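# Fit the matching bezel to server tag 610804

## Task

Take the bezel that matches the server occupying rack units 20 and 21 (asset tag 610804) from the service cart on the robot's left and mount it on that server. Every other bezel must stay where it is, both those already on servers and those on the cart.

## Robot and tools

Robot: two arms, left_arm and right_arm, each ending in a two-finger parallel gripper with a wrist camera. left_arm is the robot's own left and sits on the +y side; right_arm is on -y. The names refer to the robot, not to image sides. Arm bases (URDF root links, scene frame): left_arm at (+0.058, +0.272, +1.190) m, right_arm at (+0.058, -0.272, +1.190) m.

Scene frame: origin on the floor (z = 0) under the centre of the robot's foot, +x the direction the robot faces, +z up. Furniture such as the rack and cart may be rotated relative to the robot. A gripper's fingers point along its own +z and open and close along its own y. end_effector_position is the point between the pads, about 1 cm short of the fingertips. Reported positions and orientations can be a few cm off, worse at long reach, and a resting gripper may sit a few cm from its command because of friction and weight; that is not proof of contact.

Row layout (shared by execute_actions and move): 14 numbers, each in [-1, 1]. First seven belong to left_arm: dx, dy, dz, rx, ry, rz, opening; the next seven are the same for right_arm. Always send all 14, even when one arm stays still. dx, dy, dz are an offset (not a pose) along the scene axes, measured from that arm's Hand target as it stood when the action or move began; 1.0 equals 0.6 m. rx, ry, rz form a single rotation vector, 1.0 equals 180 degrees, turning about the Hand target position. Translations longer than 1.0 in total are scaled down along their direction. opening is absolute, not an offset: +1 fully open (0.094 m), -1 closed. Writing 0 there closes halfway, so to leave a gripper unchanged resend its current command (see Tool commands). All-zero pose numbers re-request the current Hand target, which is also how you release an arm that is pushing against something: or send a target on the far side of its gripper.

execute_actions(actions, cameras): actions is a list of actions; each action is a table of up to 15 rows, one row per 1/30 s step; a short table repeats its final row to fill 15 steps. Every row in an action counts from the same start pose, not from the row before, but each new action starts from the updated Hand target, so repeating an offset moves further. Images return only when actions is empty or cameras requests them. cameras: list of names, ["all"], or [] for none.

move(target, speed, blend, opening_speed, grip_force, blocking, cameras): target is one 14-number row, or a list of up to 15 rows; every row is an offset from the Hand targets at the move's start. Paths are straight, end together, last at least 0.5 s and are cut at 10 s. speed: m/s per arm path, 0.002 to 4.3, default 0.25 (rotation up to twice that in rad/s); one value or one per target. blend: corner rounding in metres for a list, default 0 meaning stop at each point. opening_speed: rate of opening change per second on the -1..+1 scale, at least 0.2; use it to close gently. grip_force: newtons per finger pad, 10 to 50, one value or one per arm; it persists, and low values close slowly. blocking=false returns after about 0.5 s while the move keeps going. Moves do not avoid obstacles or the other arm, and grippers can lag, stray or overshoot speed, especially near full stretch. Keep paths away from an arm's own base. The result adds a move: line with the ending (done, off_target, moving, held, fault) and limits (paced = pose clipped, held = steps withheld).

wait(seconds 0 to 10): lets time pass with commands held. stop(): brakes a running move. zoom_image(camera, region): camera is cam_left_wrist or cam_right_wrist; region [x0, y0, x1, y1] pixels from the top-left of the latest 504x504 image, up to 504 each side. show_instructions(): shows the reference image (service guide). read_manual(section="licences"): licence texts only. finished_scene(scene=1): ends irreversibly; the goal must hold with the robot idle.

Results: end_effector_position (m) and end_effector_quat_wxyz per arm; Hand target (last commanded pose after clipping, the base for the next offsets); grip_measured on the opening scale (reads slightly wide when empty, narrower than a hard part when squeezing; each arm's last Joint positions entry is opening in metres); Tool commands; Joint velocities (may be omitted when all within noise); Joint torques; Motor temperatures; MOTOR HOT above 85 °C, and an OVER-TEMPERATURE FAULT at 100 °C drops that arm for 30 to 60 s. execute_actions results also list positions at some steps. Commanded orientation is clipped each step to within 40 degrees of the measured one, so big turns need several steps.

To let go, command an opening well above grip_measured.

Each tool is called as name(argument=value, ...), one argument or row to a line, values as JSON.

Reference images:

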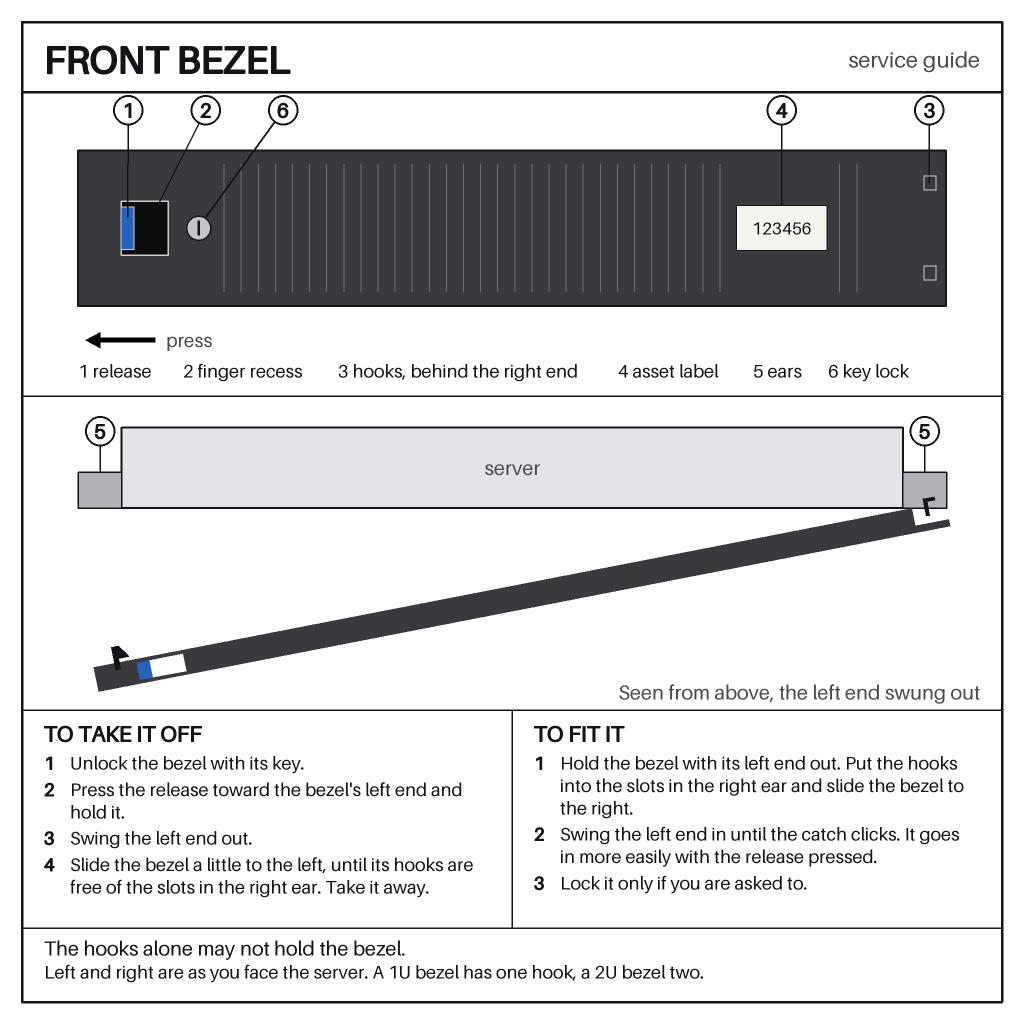

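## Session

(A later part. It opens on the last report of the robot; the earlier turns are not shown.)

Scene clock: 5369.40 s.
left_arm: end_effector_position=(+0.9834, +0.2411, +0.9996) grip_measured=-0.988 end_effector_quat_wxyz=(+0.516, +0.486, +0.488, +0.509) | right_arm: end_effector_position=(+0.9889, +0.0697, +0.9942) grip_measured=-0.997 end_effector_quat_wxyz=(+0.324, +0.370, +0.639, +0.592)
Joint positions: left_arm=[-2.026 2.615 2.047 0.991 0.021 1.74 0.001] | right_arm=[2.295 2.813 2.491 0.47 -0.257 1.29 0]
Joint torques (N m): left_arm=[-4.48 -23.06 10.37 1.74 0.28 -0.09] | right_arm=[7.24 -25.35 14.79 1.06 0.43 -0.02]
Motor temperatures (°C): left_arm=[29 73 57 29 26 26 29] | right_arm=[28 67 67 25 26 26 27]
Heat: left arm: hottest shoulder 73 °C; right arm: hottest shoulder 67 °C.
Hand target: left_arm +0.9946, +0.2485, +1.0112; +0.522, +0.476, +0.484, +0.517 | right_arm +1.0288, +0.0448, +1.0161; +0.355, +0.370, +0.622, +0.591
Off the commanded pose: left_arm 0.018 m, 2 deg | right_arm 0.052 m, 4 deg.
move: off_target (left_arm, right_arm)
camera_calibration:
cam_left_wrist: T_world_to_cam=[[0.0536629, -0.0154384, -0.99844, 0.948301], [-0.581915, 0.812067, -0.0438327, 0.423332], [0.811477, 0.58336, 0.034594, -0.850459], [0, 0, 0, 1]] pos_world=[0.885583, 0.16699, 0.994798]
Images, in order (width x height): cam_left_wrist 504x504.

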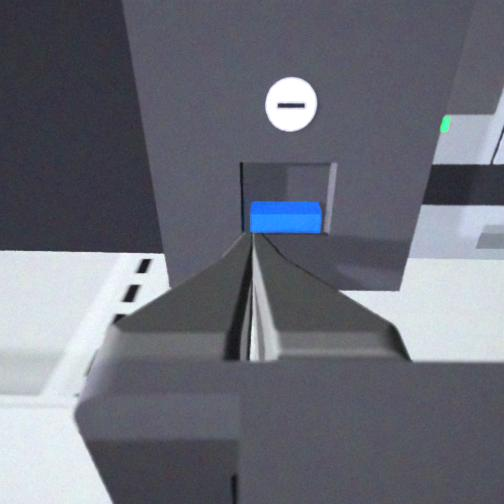

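move(
  target=[0.015,0.005,-0.01,0,0,0,-1,0,0,0,0,0,0,-1],
  speed=0.02,
)

move(
  target=[0.02,0.0,0.0,0,0,0,-1,0,0,0,0,0,0,-1],
  speed=0.02,
)

move(
  target=[0.02,0.0,0.005,0,0,0,-1,0,0,0,0,0,0,-1],
  speed=0.02,
)

move(
  target=[0.03,0.0,0.01,0,0,0,-1,0,0,0,0,0,0,-1],
  speed=0.02,
)

Scene clock: 5372.80 s.
left_arm: end_effector_position=(+0.9879, +0.2398, +0.9906) grip_measured=-0.988 end_effector_quat_wxyz=(+0.515, +0.489, +0.488, +0.507) | right_arm: end_effector_position=(+0.9889, +0.0697, +0.9942) grip_measured=-0.997 end_effector_quat_wxyz=(+0.324, +0.370, +0.639, +0.592)
Joint positions: left_arm=[-2.024 2.645 2.093 0.97 0.025 1.74 0.001] | right_arm=[2.295 2.813 2.491 0.47 -0.257 1.29 0]
Joint torques (N m): left_arm=[-4.25 -22.89 11.59 1.48 0.28 -0.11] | right_arm=[7.82 -25 14.74 0.94 0.44 -0.12]
Motor temperatures (°C): left_arm=[29 72 58 29 26 26 29] | right_arm=[28 67 67 25 26 26 27]
Heat: left arm: hottest shoulder 72 °C; right arm: hottest shoulder 67 °C.
Hand target: left_arm +1.0036, +0.2516, +1.0052; +0.521, +0.476, +0.484, +0.517 | right_arm +1.0288, +0.0448, +1.0161; +0.355, +0.370, +0.622, +0.591
Off the commanded pose: left_arm 0.024 m, 2 deg | right_arm 0.052 m, 4 deg.
move: off_target (left_arm, right_arm)

Scene clock: 5373.90 s.
left_arm: end_effector_position=(+0.9888, +0.2385, +0.9835) grip_measured=-0.988 end_effector_quat_wxyz=(+0.515, +0.489, +0.488, +0.507) | right_arm: end_effector_position=(+0.9889, +0.0697, +0.9942) grip_measured=-0.997 end_effector_quat_wxyz=(+0.324, +0.370, +0.639, +0.592)
Joint positions: left_arm=[-2.024 2.665 2.118 0.964 0.026 1.74 0.001] | right_arm=[2.295 2.813 2.491 0.47 -0.257 1.29 0]
Joint torques (N m): left_arm=[-4.31 -23.36 13.55 0.64 0.27 -0.11] | right_arm=[7.77 -25 14.78 1.18 0.44 -0.05]
Motor temperatures (°C): left_arm=[29 72 58 29 26 26 29] | right_arm=[28 67 67 25 26 26 27]
Heat: left arm: hottest shoulder 72 °C; right arm: hottest shoulder 67 °C.
Hand target: left_arm +1.0156, +0.2516, +1.0053; +0.522, +0.476, +0.484, +0.517 | right_arm +1.0288, +0.0448, +1.0161; +0.355, +0.370, +0.622, +0.591
Off the commanded pose: left_arm 0.037 m, 2 deg | right_arm 0.052 m, 4 deg.
move: off_target (left_arm, right_arm)

Scene clock: 5375.03 s.
left_arm: end_effector_position=(+0.9894, +0.2383, +0.9823) grip_measured=-0.988 end_effector_quat_wxyz=(+0.515, +0.490, +0.489, +0.506) | right_arm: end_effector_position=(+0.9889, +0.0697, +0.9942) grip_measured=-0.997 end_effector_quat_wxyz=(+0.324, +0.370, +0.639, +0.592)
Joint positions: left_arm=[-2.024 2.668 2.123 0.958 0.026 1.74 0.001] | right_arm=[2.295 2.813 2.491 0.47 -0.257 1.29 0]
Joint torques (N m): left_arm=[-4.48 -23.12 15.68 -0.1 0.23 -0.11] | right_arm=[7.36 -25.29 14.79 1.13 0.44 -0.08]
Motor temperatures (°C): left_arm=[29 72 58 29 26 26 29] | right_arm=[28 67 67 25 26 26 27]
Heat: left arm: hottest shoulder 72 °C; right arm: hottest shoulder 67 °C.
Hand target: left_arm +1.0276, +0.2516, +1.0082; +0.521, +0.476, +0.484, +0.517 | right_arm +1.0288, +0.0448, +1.0161; +0.355, +0.370, +0.622, +0.591
Off the commanded pose: left_arm 0.048 m, 2 deg | right_arm 0.052 m, 4 deg.
move: off_target (left_arm, right_arm)

Scene clock: 5376.70 s.
left_arm: end_effector_position=(+0.9901, +0.2384, +0.9827) grip_measured=-0.988 end_effector_quat_wxyz=(+0.515, +0.489, +0.488, +0.507) | right_arm: end_effector_position=(+0.9889, +0.0697, +0.9942) grip_measured=-0.997 end_effector_quat_wxyz=(+0.324, +0.370, +0.639, +0.592)
Joint positions: left_arm=[-2.024 2.671 2.128 0.959 0.026 1.74 0.001] | right_arm=[2.295 2.813 2.491 0.47 -0.257 1.29 0]
Joint torques (N m): left_arm=[-4.48 -23.65 17.85 -1.31 0.17 -0.11] | right_arm=[7.18 -25.05 14.86 0.96 0.41 -0.1]
Motor temperatures (°C): left_arm=[29 72 58 29 26 26 29] | right_arm=[28 67 67 25 26 26 27]
Heat: left arm: hottest shoulder 72 °C; right arm: hottest shoulder 67 °C.
Hand target: left_arm +1.0456, +0.2516, +1.0141; +0.521, +0.476, +0.484, +0.517 | right_arm +1.0288, +0.0448, +1.0162; +0.355, +0.370, +0.622, +0.591
Off the commanded pose: left_arm 0.065 m, 2 deg | right_arm 0.052 m, 4 deg.
move: off_target (left_arm, right_arm)

move(
  target=[
    [0,0,0,0,0,0,-1,-0.1,0.02,-0.02,0,0,0,-1],
    [0,0,0,0,0,0,-1,-0.1,0.02,0.1,0,0,0,-1],
    [0,0,0,0,0,0,-1,-0.05,0.02,0.1,0,0,0,-1],
  ],
  speed=0.08,
  cameras=["all"],
)

Scene clock: 5384.97 s.
left_arm: end_effector_position=(+0.9902, +0.2384, +0.9827) grip_measured=-0.988 end_effector_quat_wxyz=(+0.515, +0.489, +0.488, +0.507) | right_arm: end_effector_position=(+0.9898, +0.0411, +1.0570) grip_measured=-0.997 end_effector_quat_wxyz=(+0.347, +0.385, +0.628, +0.581)
Joint positions: left_arm=[-2.024 2.671 2.129 0.959 0.026 1.74 0.001] | right_arm=[2.294 2.603 2.22 0.555 -0.199 1.288 0]
Joint torques (N m): left_arm=[-4.54 -23.59 17.88 -1.25 0.17 -0.1] | right_arm=[10.46 -24.94 11.37 1.5 -0.21 -0.15]
Motor temperatures (°C): left_arm=[29 70 60 29 26 26 29] | right_arm=[28 67 67 25 26 26 27]
Heat: left arm: hottest shoulder 70 °C; right arm: hottest shoulder 67 °C.
Hand target: left_arm +1.0457, +0.2516, +1.0143; +0.522, +0.476, +0.484, +0.517 | right_arm +0.9988, +0.0571, +1.0766; +0.355, +0.370, +0.622, +0.591
Off the commanded pose: left_arm 0.065 m, 2 deg | right_arm 0.026 m, 2 deg.
move: off_target (left_arm, right_arm)
camera_calibration:
cam_left_wrist: T_world_to_cam=[[0.0479397, -0.0151643, -0.998735, 0.936882], [-0.578082, 0.814991, -0.0401226, 0.420663], [0.814569, 0.579275, 0.0303043, -0.851771], [0, 0, 0, 1]] pos_world=[0.89209, 0.16478, 0.978387]
cam_right_wrist: T_world_to_cam=[[-0.0863878, -0.0218019, -0.996023, 1.14044], [-0.893425, 0.444072, 0.0677689, 0.79783], [0.440828, 0.895726, -0.0578408, -0.284097], [0, 0, 0, 1]] pos_world=[0.93656, -0.0749569, 1.06541]

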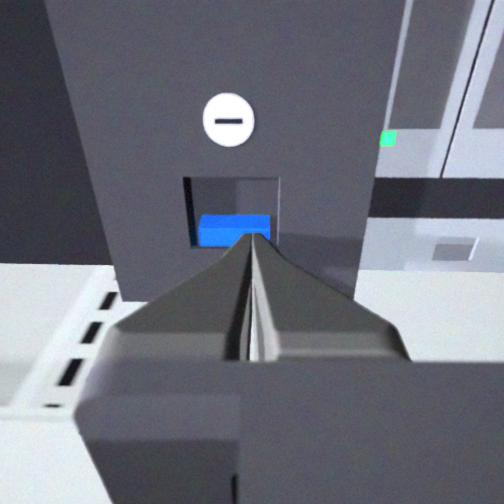

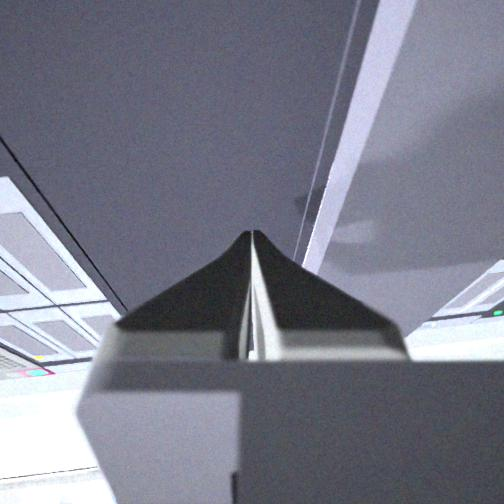

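move(
  target=[0,0,0,0,0,0,-1,0.03,0.01,0.0,0,0,0,-1],
  speed=0.03,
)

move(
  target=[0,0,0,0,0,0,-1,0.02,0.01,0.003,0,0,0,-1],
  speed=0.03,
)

move(
  target=[0,0,0,0,0,0,-1,0.02,0.0,0.005,0,0,0,-1],
  speed=0.03,
  cameras=["cam_right_wrist"],
)

Scene clock: 5388.90 s.
left_arm: end_effector_position=(+0.9902, +0.2384, +0.9827) grip_measured=-0.988 end_effector_quat_wxyz=(+0.515, +0.489, +0.488, +0.507) | right_arm: end_effector_position=(+1.0042, +0.0470, +1.0526) grip_measured=-0.997 end_effector_quat_wxyz=(+0.344, +0.385, +0.631, +0.580)
Joint positions: left_arm=[-2.024 2.671 2.129 0.959 0.026 1.74 0.001] | right_arm=[2.295 2.661 2.344 0.481 -0.202 1.288 0]
Joint torques (N m): left_arm=[-4.54 -23.65 17.87 -1.28 0.17 -0.11] | right_arm=[11.22 -24.94 12.74 1.62 -0.08 -0.11]
Motor temperatures (°C): left_arm=[29 69 61 29 26 26 29] | right_arm=[28 66 68 25 26 26 27]
Heat: left arm: hottest shoulder 69 °C; right arm: hottest elbow 68 °C.
Hand target: left_arm +1.0457, +0.2516, +1.0143; +0.522, +0.476, +0.484, +0.517 | right_arm +1.0167, +0.0631, +1.0764; +0.355, +0.370, +0.622, +0.591
Off the commanded pose: left_arm 0.065 m, 2 deg | right_arm 0.032 m, 3 deg.
move: off_target (left_arm, right_arm)

Scene clock: 5389.97 s.
left_arm: end_effector_position=(+0.9902, +0.2384, +0.9827) grip_measured=-0.988 end_effector_quat_wxyz=(+0.515, +0.489, +0.488, +0.507) | right_arm: end_effector_position=(+1.0060, +0.0568, +1.0426) grip_measured=-0.997 end_effector_quat_wxyz=(+0.335, +0.386, +0.637, +0.577)
Joint positions: left_arm=[-2.024 2.671 2.129 0.959 0.026 1.74 0.001] | right_arm=[2.301 2.7 2.409 0.433 -0.202 1.288 0]
Joint torques (N m): left_arm=[-4.48 -23.71 17.84 -1.26 0.18 -0.11] | right_arm=[10.7 -25.52 14.09 1.66 0.08 -0.12]
Motor temperatures (°C): left_arm=[29 69 61 29 26 26 29] | right_arm=[28 66 68 25 26 26 27]
Heat: left arm: hottest shoulder 69 °C; right arm: hottest elbow 68 °C.
Hand target: left_arm +1.0457, +0.2516, +1.0143; +0.522, +0.476, +0.484, +0.517 | right_arm +1.0288, +0.0691, +1.0783; +0.355, +0.370, +0.622, +0.591
Off the commanded pose: left_arm 0.065 m, 2 deg | right_arm 0.044 m, 4 deg.
move: off_target (left_arm, right_arm)

Scene clock: 5391.03 s.
left_arm: end_effector_position=(+0.9902, +0.2384, +0.9827) grip_measured=-0.988 end_effector_quat_wxyz=(+0.515, +0.489, +0.488, +0.507) | right_arm: end_effector_position=(+1.0063, +0.0635, +1.0360) grip_measured=-0.997 end_effector_quat_wxyz=(+0.327, +0.386, +0.643, +0.576)
Joint positions: left_arm=[-2.024 2.671 2.129 0.959 0.026 1.74 0.001] | right_arm=[2.304 2.724 2.45 0.398 -0.207 1.287 0]
Joint torques (N m): left_arm=[-4.54 -23.77 17.83 -1.31 0.17 -0.11] | right_arm=[10.75 -26.34 15.23 1.57 0.18 -0.13]
Motor temperatures (°C): left_arm=[29 69 62 29 26 26 29] | right_arm=[28 66 68 25 26 26 27]
Heat: left arm: hottest shoulder 69 °C; right arm: hottest elbow 68 °C.
Hand target: left_arm +1.0457, +0.2516, +1.0143; +0.522, +0.476, +0.484, +0.517 | right_arm +1.0408, +0.0689, +1.0812; +0.355, +0.370, +0.622, +0.591
Off the commanded pose: left_arm 0.065 m, 2 deg | right_arm 0.057 m, 5 deg.
move: off_target (left_arm, right_arm)
camera_calibration:
cam_right_wrist: T_world_to_cam=[[-0.12684, -0.032364, -0.991395, 1.15806], [-0.902964, 0.41746, 0.101898, 0.779939], [0.41057, 0.908119, -0.0821742, -0.257727], [0, 0, 0, 1]] pos_world=[0.95696, -0.0540671, 1.04744]
Images, in order (width x height): cam_right_wrist 504x504.

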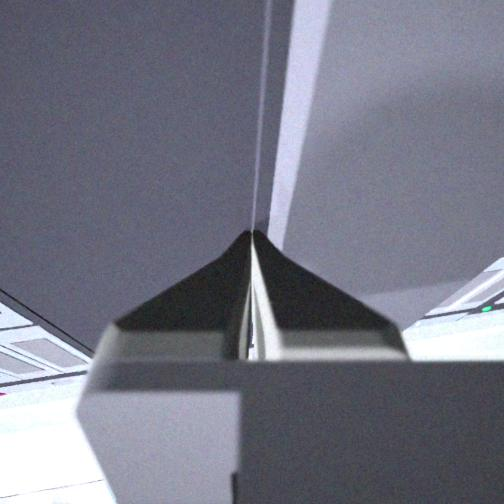

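move(
  target=[
    [-0.085,-0.03,-0.01,0,0,0,-1,-0.08,0,0,0,0,0,-1],
    [-0.1,-0.035,-0.01,0,0,0,-1,-0.1,-0.05,-0.03,0,0,0,-1],
  ],
  speed=0.08,
  cameras=["all"],
)

Scene clock: 5418.73 s.
left_arm: end_effector_position=(+0.9779, +0.2353, +0.9782) grip_measured=-0.988 end_effector_quat_wxyz=(+0.510, +0.489, +0.495, +0.506) | right_arm: end_effector_position=(+0.9644, +0.0584, +1.0245) grip_measured=-0.997 end_effector_quat_wxyz=(+0.330, +0.380, +0.639, +0.582)
Joint positions: left_arm=[-2.03 2.652 2.067 0.99 0.008 1.74 0.001] | right_arm=[2.305 2.628 2.174 0.595 -0.218 1.286 0]
Joint torques (N m): left_arm=[-5.95 -25.29 6.82 2.58 0.02 0.02] | right_arm=[7.82 -27.93 7.17 2.76 -0.18 -0.02]
Motor temperatures (°C): left_arm=[29 67 65 29 26 26 28] | right_arm=[28 69 75 25 26 26 27]
Heat: left arm: hottest shoulder 67 °C; right arm: hottest elbow 75 °C.
Hand target: left_arm +0.9856, +0.2305, +1.0083; +0.522, +0.476, +0.483, +0.517 | right_arm +0.9809, +0.0388, +1.0633; +0.355, +0.370, +0.622, +0.591
Off the commanded pose: left_arm 0.031 m, 3 deg | right_arm 0.046 m, 4 deg.
move: off_target (left_arm, right_arm)
camera_calibration:
cam_left_wrist: T_world_to_cam=[[0.0349706, -0.0174654, -0.999236, 0.946724], [-0.587369, 0.808576, -0.0346892, 0.421139], [0.808564, 0.588133, 0.0180178, -0.823946], [0, 0, 0, 1]] pos_world=[0.880469, 0.160601, 0.975455]
cam_right_wrist: T_world_to_cam=[[-0.10868, -0.0264679, -0.993724, 1.12566], [-0.907278, 0.411161, 0.0882747, 0.763871], [0.406244, 0.911178, -0.0686989, -0.24661], [0, 0, 0, 1]] pos_world=[0.915564, -0.0595741, 1.03422]

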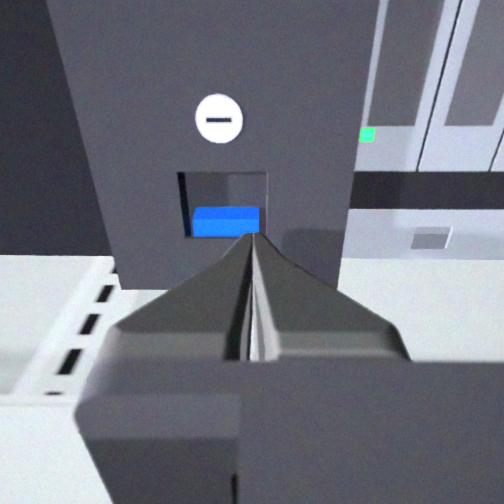

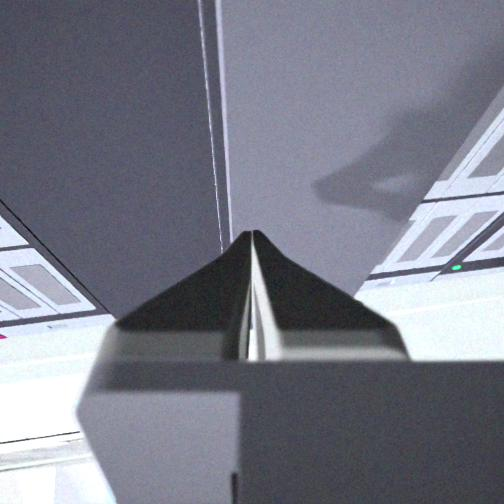

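move(
  target=[
    [-0.01,-0.045,0.025,0,0,0,-1,0,0,0,0,0,0,-1],
  ],
  speed=0.06,
  cameras=["cam_left_wrist"],
)

Scene clock: 5421.47 s.
left_arm: end_effector_position=(+0.9730, +0.2000, +0.9974) grip_measured=-0.988 end_effector_quat_wxyz=(+0.516, +0.488, +0.494, +0.502) | right_arm: end_effector_position=(+0.9644, +0.0584, +1.0245) grip_measured=-0.997 end_effector_quat_wxyz=(+0.330, +0.380, +0.639, +0.582)
Joint positions: left_arm=[-2.078 2.613 2.014 1.009 -0.028 1.749 0.001] | right_arm=[2.305 2.628 2.174 0.595 -0.218 1.286 0]
Joint torques (N m): left_arm=[-5.48 -24.88 6.78 2.58 0.04 0.16] | right_arm=[7.77 -28.1 7.21 2.84 -0.2 -0.05]
Motor temperatures (°C): left_arm=[29 67 64 29 26 26 28] | right_arm=[28 69 74 25 26 26 27]
Heat: left arm: hottest shoulder 67 °C; right arm: hottest elbow 74 °C.
Hand target: left_arm +0.9797, +0.2035, +1.0234; +0.522, +0.476, +0.484, +0.517 | right_arm +0.9809, +0.0388, +1.0633; +0.355, +0.370, +0.622, +0.591
Off the commanded pose: left_arm 0.027 m, 3 deg | right_arm 0.047 m, 4 deg.
move: off_target (left_arm, right_arm)
camera_calibration:
cam_left_wrist: T_world_to_cam=[[0.0391671, -0.0276701, -0.998849, 0.962924], [-0.580388, 0.81308, -0.0452822, 0.450284], [0.813398, 0.581494, 0.0157866, -0.800789], [0, 0, 0, 1]] pos_world=[0.874984, 0.126182, 0.994848]
Images, in order (width x height): cam_left_wrist 504x504.

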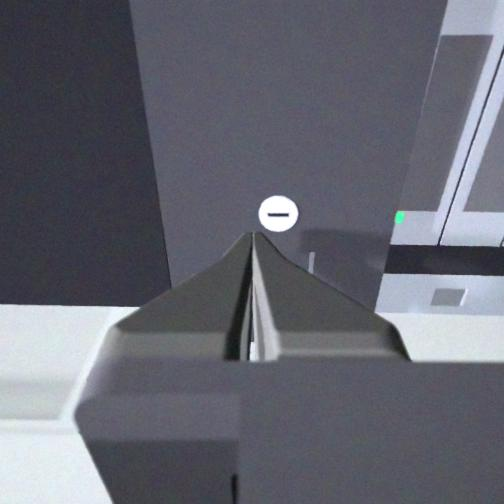

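move(
  target=[
    [-0.0,0.038,-0.02,0,0,0,-1,0,0,0,0,0,0,-1],
  ],
  speed=0.06,
  cameras=["cam_left_wrist"],
)

Scene clock: 5424.03 s.
left_arm: end_effector_position=(+0.9735, +0.2237, +0.9934) grip_measured=-0.988 end_effector_quat_wxyz=(+0.512, +0.489, +0.492, +0.507) | right_arm: end_effector_position=(+0.9644, +0.0584, +1.0245) grip_measured=-0.997 end_effector_quat_wxyz=(+0.330, +0.380, +0.639, +0.582)
Joint positions: left_arm=[-2.048 2.613 2.013 1.012 -0.005 1.749 0.001] | right_arm=[2.305 2.628 2.174 0.595 -0.218 1.286 0]
Joint torques (N m): left_arm=[-5.07 -23.65 7.86 2.61 0.32 -0.06] | right_arm=[8.12 -27.99 7.12 2.62 -0.2 -0.09]
Motor temperatures (°C): left_arm=[29 68 64 29 26 26 28] | right_arm=[28 68 73 25 26 26 27]
Heat: left arm: hottest shoulder 68 °C; right arm: hottest elbow 73 °C.
Hand target: left_arm +0.9796, +0.2265, +1.0112; +0.521, +0.476, +0.484, +0.517 | right_arm +0.9809, +0.0388, +1.0633; +0.355, +0.370, +0.622, +0.591
Off the commanded pose: left_arm 0.019 m, 2 deg | right_arm 0.047 m, 4 deg.
move: off_target (left_arm, right_arm)
camera_calibration:
cam_left_wrist: T_world_to_cam=[[0.0411761, -0.0152769, -0.999035, 0.955133], [-0.585227, 0.810047, -0.0365076, 0.427785], [0.809824, 0.586165, 0.0244141, -0.820983], [0, 0, 0, 1]] pos_world=[0.875875, 0.149297, 0.989872]
Images, in order (width x height): cam_left_wrist 504x504.

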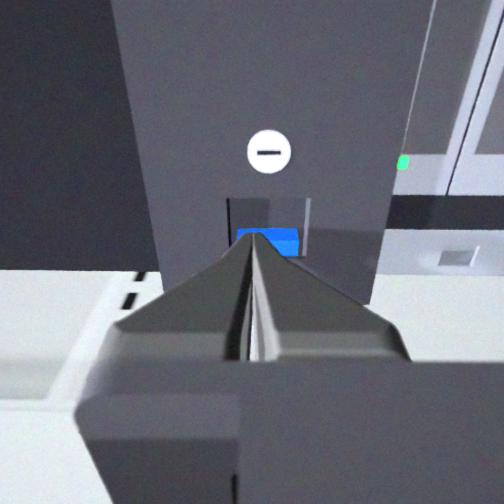

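move(
  target=[
    [0.02,0,-0.01,0,0,0,-1,0,0,0,0,0,0,-1],
  ],
  speed=0.04,
  cameras=["cam_left_wrist"],
)

Scene clock: 5427.07 s.
left_arm: end_effector_position=(+0.9804, +0.2236, +0.9944) grip_measured=-0.988 end_effector_quat_wxyz=(+0.514, +0.485, +0.489, +0.511) | right_arm: end_effector_position=(+0.9644, +0.0584, +1.0245) grip_measured=-0.997 end_effector_quat_wxyz=(+0.330, +0.380, +0.639, +0.582)
Joint positions: left_arm=[-2.048 2.632 2.055 1.001 -0.004 1.749 0.001] | right_arm=[2.305 2.628 2.174 0.595 -0.218 1.286 0]
Joint torques (N m): left_arm=[-5.13 -21.77 10.67 1.7 0.32 -0.06] | right_arm=[8.35 -28.1 7.23 2.92 -0.23 -0.05]
Motor temperatures (°C): left_arm=[29 69 63 29 26 26 28] | right_arm=[28 68 72 25 26 26 27]
Heat: left arm: hottest shoulder 69 °C; right arm: hottest elbow 72 °C.
Hand target: left_arm +0.9916, +0.2264, +1.0050; +0.521, +0.476, +0.484, +0.517 | right_arm +0.9809, +0.0388, +1.0633; +0.355, +0.370, +0.622, +0.591
Off the commanded pose: left_arm 0.016 m, 2 deg | right_arm 0.047 m, 4 deg.
move: off_target (left_arm, right_arm)
camera_calibration:
cam_left_wrist: T_world_to_cam=[[0.0533545, -0.0153448, -0.998458, 0.943247], [-0.585717, 0.809335, -0.0437371, 0.439865], [0.808758, 0.587147, 0.0341939, -0.835436], [0, 0, 0, 1]] pos_world=[0.882975, 0.149, 0.989597]
Images, in order (width x height): cam_left_wrist 504x504.

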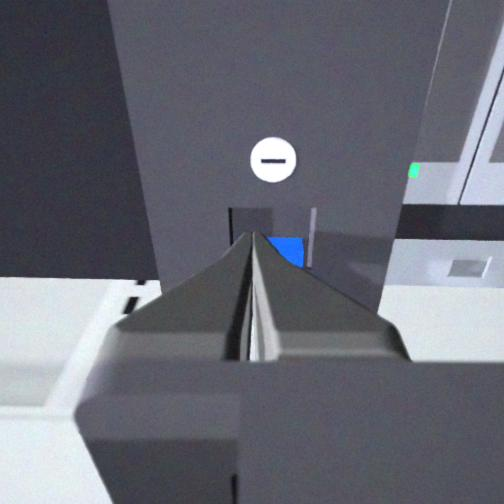

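move(
  target=[
    [0.02,0,-0.012,0,0,0,-1,0,0,0,0,0,0,-1],
  ],
  speed=0.04,
  cameras=["cam_left_wrist"],
)

Scene clock: 5429.57 s.
left_arm: end_effector_position=(+0.9913, +0.2213, +0.9847) grip_measured=-0.988 end_effector_quat_wxyz=(+0.514, +0.487, +0.490, +0.509) | right_arm: end_effector_position=(+0.9644, +0.0584, +1.0245) grip_measured=-0.997 end_effector_quat_wxyz=(+0.330, +0.380, +0.639, +0.582)
Joint positions: left_arm=[-2.048 2.679 2.141 0.957 -0.002 1.749 0.001] | right_arm=[2.305 2.628 2.174 0.595 -0.218 1.286 0]
Joint torques (N m): left_arm=[-5.07 -22.89 11.12 1.69 0.32 -0.07] | right_arm=[8.23 -27.99 7.19 2.7 -0.24 -0.07]
Motor temperatures (°C): left_arm=[29 69 63 29 26 26 28] | right_arm=[28 68 71 25 26 26 27]
Heat: left arm: hottest shoulder 69 °C; right arm: hottest elbow 71 °C.
Hand target: left_arm +1.0037, +0.2265, +0.9980; +0.521, +0.476, +0.484, +0.517 | right_arm +0.9809, +0.0388, +1.0633; +0.355, +0.370, +0.622, +0.591
Off the commanded pose: left_arm 0.019 m, 2 deg | right_arm 0.047 m, 4 deg.
move: off_target (left_arm, right_arm)
camera_calibration:
cam_left_wrist: T_world_to_cam=[[0.0495342, -0.0153631, -0.998654, 0.936961], [-0.583696, 0.810915, -0.0414268, 0.443047], [0.81046, 0.584962, 0.0312007, -0.840863], [0, 0, 0, 1]] pos_world=[0.893679, 0.146994, 0.980289]
Images, in order (width x height): cam_left_wrist 504x504.

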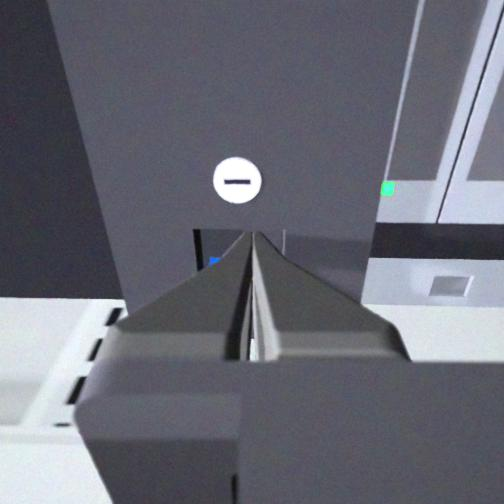

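move(
  target=[
    [0.01,0,0.0,0,0,0,-1,0,0,0,0,0,0,-1],
    [0.01,0,0.005,0,0,0,-0.5,0,0,0,0,0,0,-1],
  ],
  speed=0.04,
  grip_force=[20,50],
  cameras=["cam_left_wrist"],
)

Scene clock: 5434.53 s.
left_arm: end_effector_position=(+0.9968, +0.2222, +0.9885) grip_measured=-0.517 end_effector_quat_wxyz=(+0.517, +0.483, +0.488, +0.511) | right_arm: end_effector_position=(+0.9644, +0.0584, +1.0245) grip_measured=-0.997 end_effector_quat_wxyz=(+0.330, +0.380, +0.639, +0.582)
Joint positions: left_arm=[-2.047 2.687 2.17 0.947 -0.001 1.747 0.023] | right_arm=[2.305 2.628 2.174 0.595 -0.218 1.286 0]
Joint torques (N m): left_arm=[-5.13 -23.3 11.11 1.31 0.26 -0.05] | right_arm=[8.23 -28.04 7.12 2.77 -0.23 -0.08]
Motor temperatures (°C): left_arm=[29 70 62 29 26 26 28] | right_arm=[28 68 70 25 26 26 27]
Heat: left arm: hottest shoulder 70 °C; right arm: hottest elbow 70 °C.
Hand target: left_arm +1.0097, +0.2265, +1.0010; +0.521, +0.476, +0.484, +0.517 | right_arm +0.9809, +0.0388, +1.0633; +0.355, +0.370, +0.622, +0.591
Off the commanded pose: left_arm 0.018 m, 1 deg | right_arm 0.047 m, 4 deg.
grip_force (N): 20, 50
move: off_target (left_arm, right_arm); target 2's new opening was sent with left_arm's hand 0.020 m and 2 deg from that target
camera_calibration:
cam_left_wrist: T_world_to_cam=[[0.0597754, -0.0171806, -0.998064, 0.930081], [-0.58435, 0.810024, -0.0489413, 0.454034], [0.809297, 0.586145, 0.03838, -0.852171], [0, 0, 0, 1]] pos_world=[0.899379, 0.147696, 0.983207]
Images, in order (width x height): cam_left_wrist 504x504.

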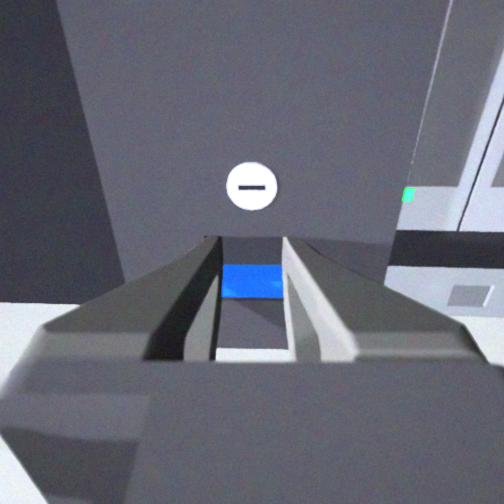

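move(
  target=[0,0,0.0,0,0,0,-0.4,0,0,0,0,0,0,-1],
  speed=0.04,
  cameras=["cam_left_wrist"],
)

Scene clock: 5438.07 s.
left_arm: end_effector_position=(+0.9968, +0.2222, +0.9885) grip_measured=-0.496 end_effector_quat_wxyz=(+0.517, +0.483, +0.488, +0.511) | right_arm: end_effector_position=(+0.9644, +0.0584, +1.0245) grip_measured=-0.997 end_effector_quat_wxyz=(+0.330, +0.380, +0.639, +0.582)
Joint positions: left_arm=[-2.047 2.687 2.17 0.947 -0.001 1.747 0.024] | right_arm=[2.305 2.628 2.174 0.595 -0.218 1.286 0]
Joint torques (N m): left_arm=[-5.19 -23.36 11.15 1.32 0.25 -0.04] | right_arm=[8.23 -27.75 7.2 2.77 -0.21 -0.09]
Motor temperatures (°C): left_arm=[29 71 62 29 26 26 29] | right_arm=[28 68 69 25 26 26 27]
Heat: left arm: hottest shoulder 71 °C; right arm: hottest elbow 69 °C.
Hand target: left_arm +1.0097, +0.2265, +1.0010; +0.521, +0.476, +0.484, +0.517 | right_arm +0.9809, +0.0388, +1.0633; +0.355, +0.370, +0.622, +0.591
Off the commanded pose: left_arm 0.018 m, 1 deg | right_arm 0.047 m, 4 deg.
grip_force (N): 20, 50
move: off_target (left_arm, right_arm)
camera_calibration:
cam_left_wrist: T_world_to_cam=[[0.0597754, -0.0171806, -0.998064, 0.930081], [-0.58435, 0.810024, -0.0489413, 0.454034], [0.809297, 0.586145, 0.03838, -0.852171], [0, 0, 0, 1]] pos_world=[0.899379, 0.147696, 0.983207]
Images, in order (width x height): cam_left_wrist 504x504.

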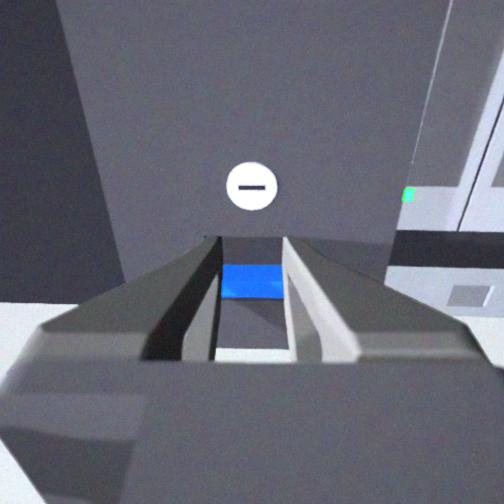

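move(
  target=[-0.03,0,0.0,0,0,0,-0.4,0,0,0,0,0,0,-1],
  speed=0.03,
  cameras=["cam_left_wrist"],
)

Scene clock: 5441.97 s.
left_arm: end_effector_position=(+0.9816, +0.2199, +0.9696) grip_measured=-0.496 end_effector_quat_wxyz=(+0.518, +0.485, +0.506, +0.491) | right_arm: end_effector_position=(+0.9644, +0.0584, +1.0245) grip_measured=-0.997 end_effector_quat_wxyz=(+0.330, +0.380, +0.639, +0.582)
Joint positions: left_arm=[-2.047 2.68 2.11 0.961 -0.004 1.708 0.024] | right_arm=[2.305 2.628 2.174 0.595 -0.218 1.286 0]
Joint torques (N m): left_arm=[-5.13 -24.18 7.88 2.96 0.29 0.38] | right_arm=[8.59 -28.1 7.24 2.92 -0.22 -0.11]
Motor temperatures (°C): left_arm=[29 72 61 29 26 26 29] | right_arm=[28 68 68 25 26 26 27]
Heat: left arm: hottest shoulder 72 °C; right arm: hottest shoulder 68 °C.
Hand target: left_arm +0.9915, +0.2265, +1.0008; +0.521, +0.476, +0.484, +0.517 | right_arm +0.9809, +0.0388, +1.0633; +0.355, +0.370, +0.622, +0.591
Off the commanded pose: left_arm 0.034 m, 4 deg | right_arm 0.047 m, 4 deg.
grip_force (N): 20, 50
move: off_target (left_arm, right_arm)
camera_calibration:
cam_left_wrist: T_world_to_cam=[[0.0207456, -0.0554795, -0.998244, 0.959026], [-0.581824, 0.811302, -0.0571813, 0.451178], [0.81305, 0.581989, -0.0154484, -0.788349], [0, 0, 0, 1]] pos_world=[0.883578, 0.145975, 0.970962]
Images, in order (width x height): cam_left_wrist 504x504.

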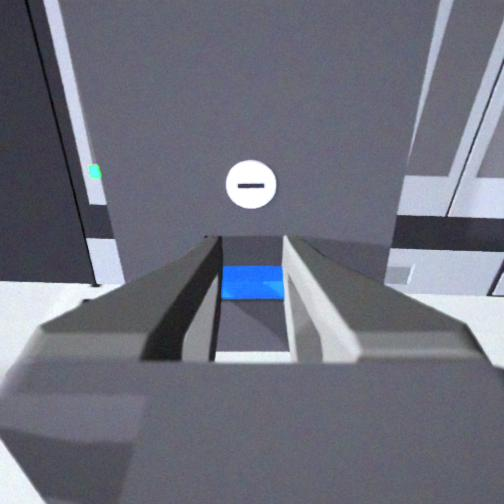

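move(
  target=[0.0,0,0.03,0,0,0,-0.35,0,0,0,0,0,0,-1],
  speed=0.03,
  grip_force=[50,50],
  cameras=["cam_left_wrist"],
)

Scene clock: 5446.90 s.
left_arm: end_effector_position=(+0.9745, +0.2198, +0.9666) grip_measured=-0.496 end_effector_quat_wxyz=(+0.515, +0.488, +0.511, +0.485) | right_arm: end_effector_position=(+0.9644, +0.0584, +1.0245) grip_measured=-0.997 end_effector_quat_wxyz=(+0.330, +0.380, +0.639, +0.582)
Joint positions: left_arm=[-2.047 2.663 2.068 0.968 -0.005 1.704 0.024] | right_arm=[2.305 2.628 2.174 0.595 -0.218 1.286 0]
Joint torques (N m): left_arm=[-5.36 -26.93 7.38 2.71 0.17 0.46] | right_arm=[8.47 -27.93 7.24 2.84 -0.21 -0.08]
Motor temperatures (°C): left_arm=[29 71 61 29 26 26 30] | right_arm=[28 67 67 25 26 26 27]
Heat: left arm: hottest shoulder 71 °C; right arm: hottest shoulder 67 °C.
Hand target: left_arm +0.9916, +0.2266, +1.0189; +0.521, +0.476, +0.484, +0.517 | right_arm +0.9809, +0.0388, +1.0633; +0.355, +0.370, +0.622, +0.591
Off the commanded pose: left_arm 0.055 m, 5 deg | right_arm 0.047 m, 4 deg.
move: off_target (left_arm, right_arm)
camera_calibration:
cam_left_wrist: T_world_to_cam=[[0.00349992, -0.0599752, -0.998194, 0.973954], [-0.5814, 0.812029, -0.0508283, 0.440355], [0.813611, 0.580527, -0.0320276, -0.766781], [0, 0, 0, 1]] pos_world=[0.876474, 0.14597, 0.970019]
Images, in order (width x height): cam_left_wrist 504x504.

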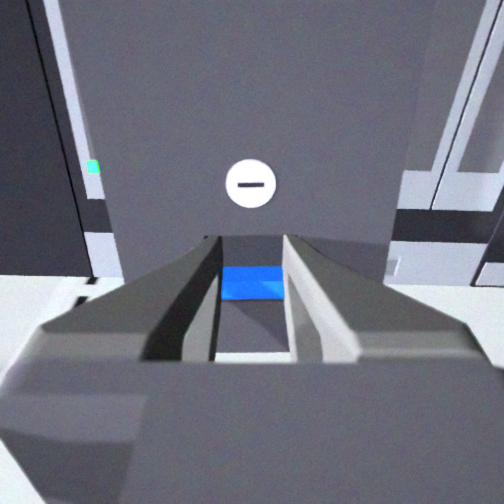

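move(
  target=[0.0,0,0.03,0,0,0,-0.35,0,0,0,0,0,0,-1],
  speed=0.03,
  cameras=["all"],
)

Scene clock: 5450.93 s.
left_arm: end_effector_position=(+0.9707, +0.2200, +0.9742) grip_measured=-0.496 end_effector_quat_wxyz=(+0.509, +0.495, +0.511, +0.484) | right_arm: end_effector_position=(+0.9644, +0.0584, +1.0245) grip_measured=-0.997 end_effector_quat_wxyz=(+0.330, +0.380, +0.639, +0.582)
Joint positions: left_arm=[-2.048 2.626 2.017 0.968 -0.006 1.715 0.024] | right_arm=[2.305 2.628 2.174 0.595 -0.218 1.286 0]
Joint torques (N m): left_arm=[-5.6 -27.34 7.56 2.77 0.06 0.34] | right_arm=[8.06 -27.87 7.2 2.95 -0.19 -0.06]
Motor temperatures (°C): left_arm=[29 71 60 29 26 26 30] | right_arm=[28 67 66 25 26 26 27]
Heat: left arm: hottest shoulder 71 °C; right arm: hottest shoulder 67 °C.
Hand target: left_arm +0.9916, +0.2264, +1.0370; +0.521, +0.476, +0.484, +0.517 | right_arm +0.9809, +0.0388, +1.0633; +0.355, +0.370, +0.622, +0.591
Off the commanded pose: left_arm 0.066 m, 6 deg | right_arm 0.047 m, 4 deg.
move: off_target (left_arm, right_arm)
camera_calibration:
cam_left_wrist: T_world_to_cam=[[-0.0107465, -0.0488831, -0.998747, 0.993518], [-0.579507, 0.814274, -0.0336187, 0.419226], [0.814897, 0.578419, -0.0370787, -0.759425], [0, 0, 0, 1]] pos_world=[0.872474, 0.146467, 0.978208]
cam_right_wrist: T_world_to_cam=[[-0.10868, -0.0264679, -0.993724, 1.12566], [-0.907278, 0.411161, 0.0882747, 0.763871], [0.406244, 0.911178, -0.0686989, -0.24661], [0, 0, 0, 1]] pos_world=[0.915564, -0.0595741, 1.03422]

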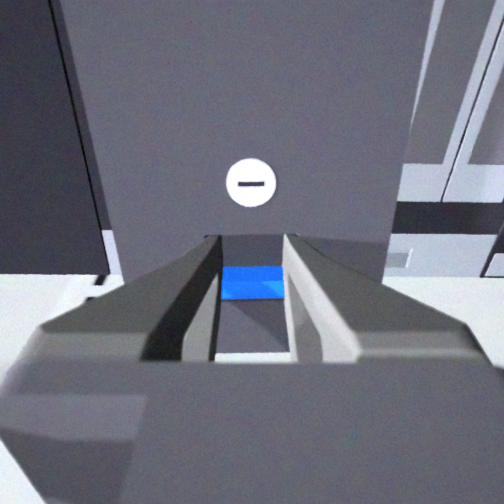

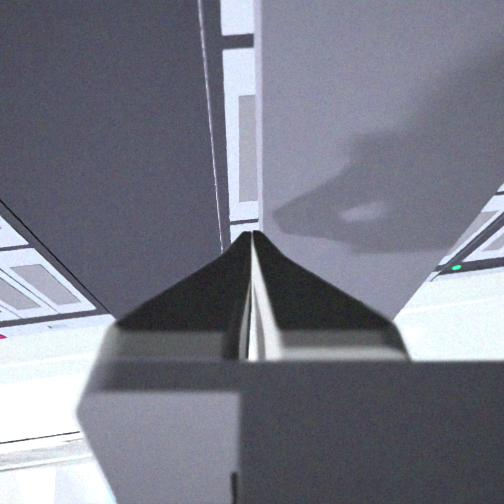

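move(
  target=[0.02,0,0.03,0,0,0,-0.35,0,0,0,0,0,0,-1],
  speed=0.03,
  cameras=["all"],
)

Scene clock: 5454.17 s.
left_arm: end_effector_position=(+0.9770, +0.2217, +0.9863) grip_measured=-0.496 end_effector_quat_wxyz=(+0.505, +0.500, +0.506, +0.489) | right_arm: end_effector_position=(+0.9644, +0.0584, +1.0245) grip_measured=-0.997 end_effector_quat_wxyz=(+0.330, +0.380, +0.639, +0.582)
Joint positions: left_arm=[-2.049 2.606 2.017 0.951 -0.008 1.735 0.024] | right_arm=[2.305 2.628 2.174 0.595 -0.218 1.286 0]
Joint torques (N m): left_arm=[-5.83 -28.1 8.42 2.15 0.03 0.14] | right_arm=[8.64 -27.63 7.3 2.99 -0.21 -0.06]
Motor temperatures (°C): left_arm=[29 71 59 29 26 26 30] | right_arm=[28 67 65 25 26 26 27]
Heat: left arm: hottest shoulder 71 °C; right arm: hottest shoulder 67 °C.
Hand target: left_arm +1.0037, +0.2264, +1.0552; +0.522, +0.476, +0.484, +0.517 | right_arm +0.9809, +0.0388, +1.0633; +0.355, +0.370, +0.622, +0.591
Off the commanded pose: left_arm 0.074 m, 5 deg | right_arm 0.047 m, 4 deg.
move: off_target (left_arm, right_arm)
camera_calibration:
cam_left_wrist: T_world_to_cam=[[-0.00885541, -0.0293407, -0.99953, 1.00021], [-0.580196, 0.81426, -0.0187619, 0.407975], [0.814428, 0.579758, -0.024234, -0.777614], [0, 0, 0, 1]] pos_world=[0.878873, 0.147977, 0.988545]
cam_right_wrist: T_world_to_cam=[[-0.10868, -0.0264679, -0.993724, 1.12566], [-0.907278, 0.411161, 0.0882747, 0.763871], [0.406244, 0.911178, -0.0686989, -0.24661], [0, 0, 0, 1]] pos_world=[0.915564, -0.0595741, 1.03422]

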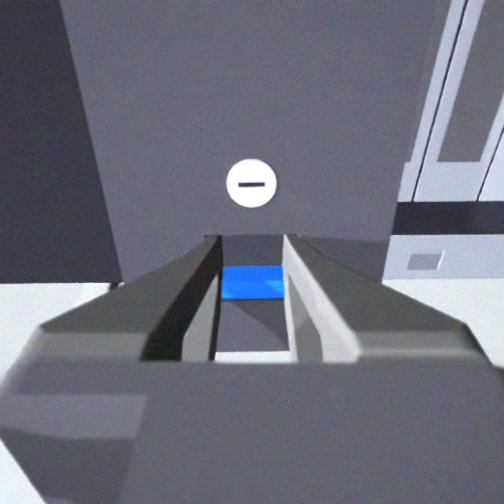

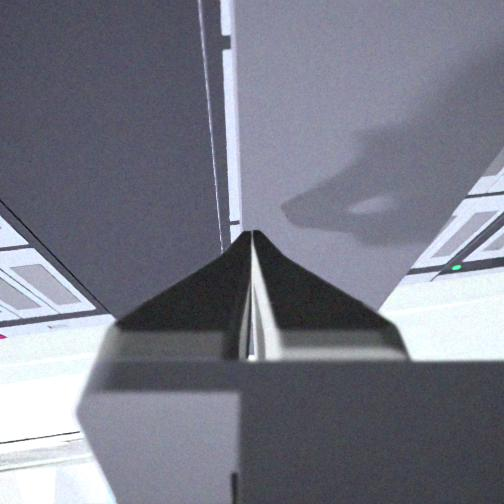

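move(
  target=[0.0,0,0.02,0,0,0,-0.35,0,0,0,0,0,0,-1],
  speed=0.03,
  cameras=["all"],
)

Scene clock: 5463.80 s.
left_arm: end_effector_position=(+0.9777, +0.2230, +0.9939) grip_measured=-0.496 end_effector_quat_wxyz=(+0.499, +0.505, +0.505, +0.491) | right_arm: end_effector_position=(+0.9644, +0.0584, +1.0245) grip_measured=-0.997 end_effector_quat_wxyz=(+0.330, +0.380, +0.639, +0.582)
Joint positions: left_arm=[-2.05 2.581 1.994 0.939 -0.011 1.748 0.024] | right_arm=[2.305 2.628 2.174 0.595 -0.218 1.286 0]
Joint torques (N m): left_arm=[-5.95 -28.34 8.4 2.4 0.07 0] | right_arm=[8.35 -27.58 7.16 2.84 -0.2 -0.08]
Motor temperatures (°C): left_arm=[29 71 58 29 26 26 30] | right_arm=[28 68 63 25 26 26 27]
Heat: left arm: hottest shoulder 71 °C; right arm: hottest shoulder 68 °C.
Hand target: left_arm +1.0036, +0.2265, +1.0669; +0.521, +0.476, +0.484, +0.517 | right_arm +0.9809, +0.0388, +1.0633; +0.355, +0.370, +0.622, +0.591
Off the commanded pose: left_arm 0.078 m, 6 deg | right_arm 0.047 m, 4 deg.
move: off_target (left_arm, right_arm)
camera_calibration:
cam_left_wrist: T_world_to_cam=[[-0.0181235, -0.0160715, -0.999707, 1.01419], [-0.580606, 0.81418, -0.00256321, 0.391776], [0.813983, 0.58039, -0.024087, -0.778544], [0, 0, 0, 1]] pos_world=[0.879569, 0.149182, 0.996148]
cam_right_wrist: T_world_to_cam=[[-0.10868, -0.0264679, -0.993724, 1.12566], [-0.907278, 0.411161, 0.0882747, 0.763871], [0.406244, 0.911178, -0.0686989, -0.24661], [0, 0, 0, 1]] pos_world=[0.915564, -0.0595741, 1.03422]

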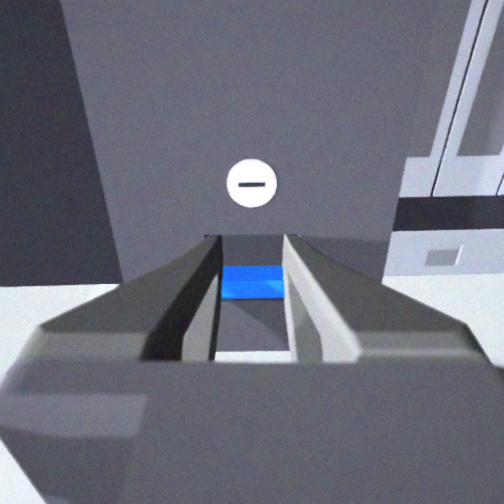

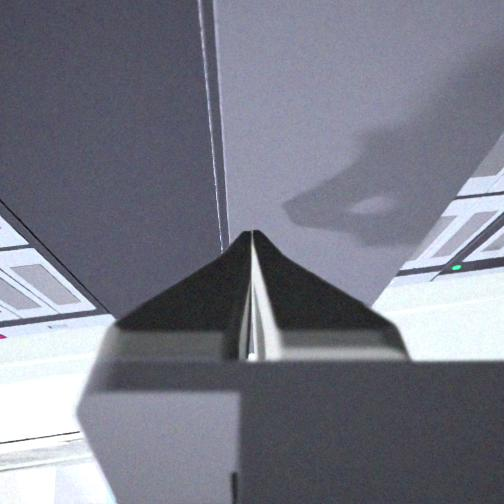

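move(
  target=[0.02,-0.02,0.005,0,0,0,-0.35,0,0,0,0,0,0,-1],
  speed=0.03,
  cameras=["all"],
)

Scene clock: 5467.37 s.
left_arm: end_effector_position=(+0.9776, +0.2219, +0.9900) grip_measured=-0.496 end_effector_quat_wxyz=(+0.493, +0.507, +0.513, +0.487) | right_arm: end_effector_position=(+0.9644, +0.0584, +1.0245) grip_measured=-0.997 end_effector_quat_wxyz=(+0.330, +0.380, +0.639, +0.582)
Joint positions: left_arm=[-2.053 2.581 1.994 0.923 -0.025 1.746 0.024] | right_arm=[2.305 2.628 2.174 0.595 -0.218 1.286 0]
Joint torques (N m): left_arm=[-6.95 -27.75 11.15 2.14 0.07 0.1] | right_arm=[7.77 -27.99 7.19 2.88 -0.18 -0.04]
Motor temperatures (°C): left_arm=[29 71 57 29 26 26 30] | right_arm=[28 68 63 25 26 26 27]
Heat: left arm: hottest shoulder 71 °C; right arm: hottest shoulder 68 °C.
Hand target: left_arm +1.0156, +0.2145, +1.0700; +0.521, +0.476, +0.484, +0.517 | right_arm +0.9809, +0.0388, +1.0633; +0.355, +0.370, +0.622, +0.591
Off the commanded pose: left_arm 0.089 m, 7 deg | right_arm 0.047 m, 4 deg.
move: off_target (left_arm, right_arm)
camera_calibration:
cam_left_wrist: T_world_to_cam=[[-0.0362805, -0.0190613, -0.99916, 1.02811], [-0.587496, 0.809206, 0.00589511, 0.392027], [0.808414, 0.587216, -0.0405568, -0.757698], [0, 0, 0, 1]] pos_world=[0.880148, 0.147299, 0.994206]
cam_right_wrist: T_world_to_cam=[[-0.10868, -0.0264679, -0.993724, 1.12566], [-0.907278, 0.411161, 0.0882747, 0.763871], [0.406244, 0.911178, -0.0686989, -0.24661], [0, 0, 0, 1]] pos_world=[0.915564, -0.0595741, 1.03422]

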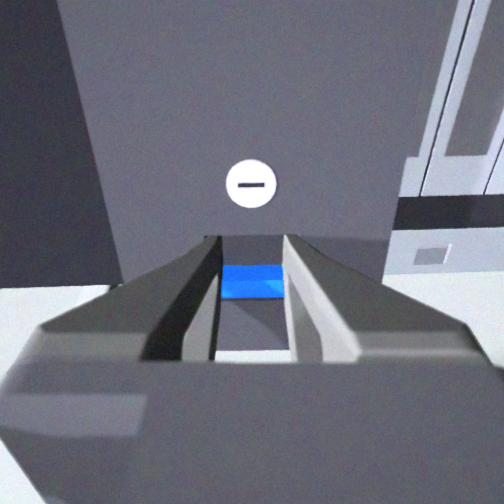

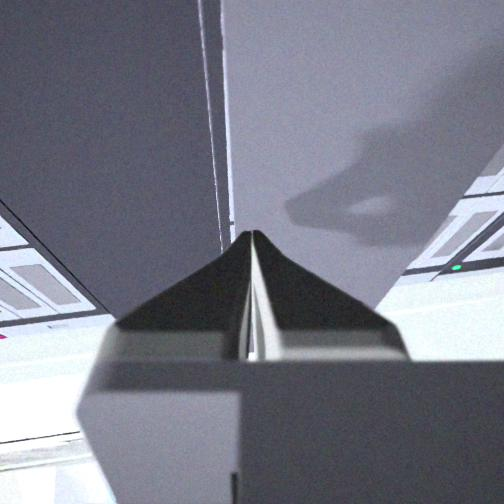

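move(
  target=[0.015,-0.015,0.035,0,0,0,-0.35,0,0,0,0,0,0,-1],
  speed=0.03,
  cameras=["all"],
)

Scene clock: 5470.07 s.
left_arm: end_effector_position=(+0.9832, +0.2219, +0.9977) grip_measured=-0.496 end_effector_quat_wxyz=(+0.484, +0.511, +0.518, +0.487) | right_arm: end_effector_position=(+0.9644, +0.0584, +1.0245) grip_measured=-0.997 end_effector_quat_wxyz=(+0.330, +0.380, +0.639, +0.582)
Joint positions: left_arm=[-2.057 2.562 1.994 0.886 -0.042 1.754 0.024] | right_arm=[2.305 2.628 2.174 0.595 -0.218 1.286 0]
Joint torques (N m): left_arm=[-7.71 -28.4 11.66 2.32 0.18 0.07] | right_arm=[7.53 -27.69 7.12 2.91 -0.19 -0.06]
Motor temperatures (°C): left_arm=[29 71 57 29 26 26 30] | right_arm=[28 68 62 25 26 26 27]
Heat: left arm: hottest shoulder 71 °C; right arm: hottest shoulder 68 °C.
Hand target: left_arm +1.0246, +0.2053, +1.0909; +0.521, +0.476, +0.484, +0.517 | right_arm +0.9809, +0.0388, +1.0633; +0.355, +0.370, +0.622, +0.591
Off the commanded pose: left_arm 0.103 m, 8 deg | right_arm 0.047 m, 4 deg.
move: off_target (left_arm, right_arm)
camera_calibration:
cam_left_wrist: T_world_to_cam=[[-0.0554336, -0.0120154, -0.99839, 1.05257], [-0.594488, 0.803766, 0.0233346, 0.38593], [0.802192, 0.594824, -0.0516987, -0.746389], [0, 0, 0, 1]] pos_world=[0.886525, 0.14642, 1.00328]
cam_right_wrist: T_world_to_cam=[[-0.10868, -0.0264679, -0.993724, 1.12566], [-0.907278, 0.411161, 0.0882747, 0.763871], [0.406244, 0.911178, -0.0686989, -0.24661], [0, 0, 0, 1]] pos_world=[0.915564, -0.0595741, 1.03422]

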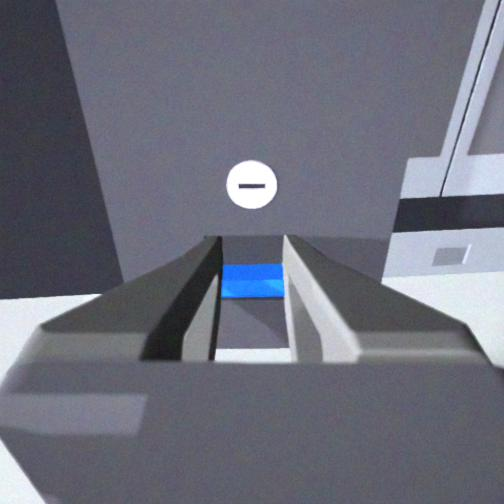

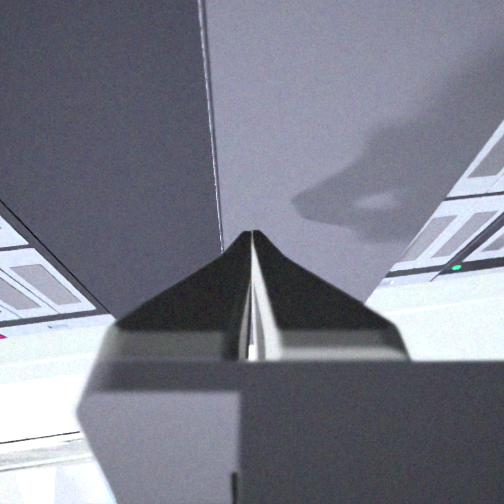

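move(
  target=[0.02,-0.03,-0.005,0,0,0,-0.35,0,0,0,0,0,0,-1],
  speed=0.03,
  cameras=["all"],
)

Scene clock: 5475.10 s.
left_arm: end_effector_position=(+0.9928, +0.2219, +1.0067) grip_measured=-0.496 end_effector_quat_wxyz=(+0.475, +0.510, +0.518, +0.496) | right_arm: end_effector_position=(+0.9644, +0.0584, +1.0245) grip_measured=-0.997 end_effector_quat_wxyz=(+0.330, +0.380, +0.639, +0.582)
Joint positions: left_arm=[-2.063 2.561 2.025 0.859 -0.067 1.773 0.024] | right_arm=[2.305 2.628 2.174 0.595 -0.218 1.286 0]
Joint torques (N m): left_arm=[-8.88 -26.4 14.15 2.35 0.44 -0.03] | right_arm=[8.06 -27.75 7.02 2.82 -0.18 -0.08]
Motor temperatures (°C): left_arm=[29 73 57 29 26 26 31] | right_arm=[28 68 62 25 26 26 27]
Heat: left arm: hottest shoulder 73 °C; right arm: hottest shoulder 68 °C.
Hand target: left_arm +1.0366, +0.1874, +1.0880; +0.521, +0.476, +0.484, +0.517 | right_arm +0.9809, +0.0388, +1.0633; +0.355, +0.370, +0.622, +0.591
Off the commanded pose: left_arm 0.099 m, 8 deg | right_arm 0.047 m, 4 deg.
move: off_target (left_arm, right_arm)
camera_calibration:
cam_left_wrist: T_world_to_cam=[[-0.0547709, 0.00465912, -0.998488, 1.05787], [-0.608985, 0.792314, 0.0371022, 0.394434], [0.791289, 0.610096, -0.0405584, -0.757434], [0, 0, 0, 1]] pos_world=[0.897493, 0.144664, 1.01091]
cam_right_wrist: T_world_to_cam=[[-0.10868, -0.0264679, -0.993724, 1.12566], [-0.907278, 0.411161, 0.0882747, 0.763871], [0.406244, 0.911178, -0.0686989, -0.24661], [0, 0, 0, 1]] pos_world=[0.915564, -0.0595741, 1.03422]

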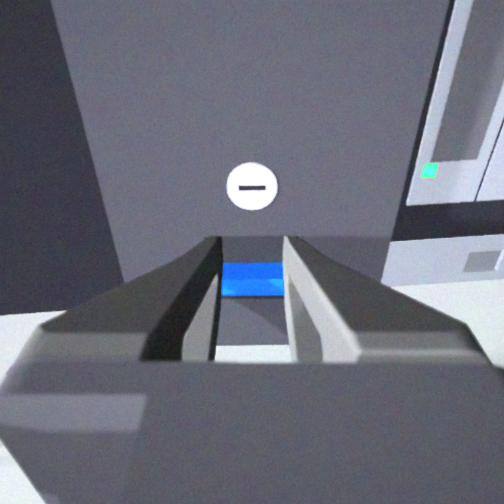

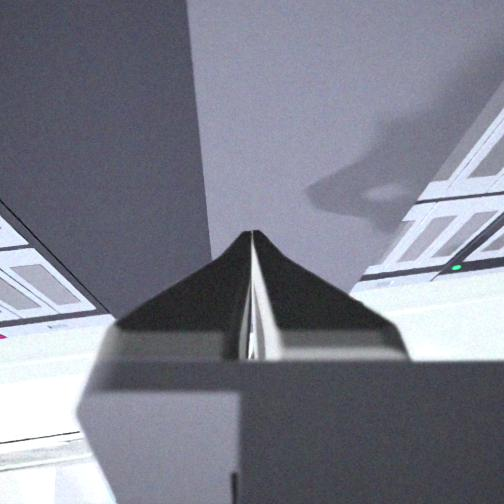

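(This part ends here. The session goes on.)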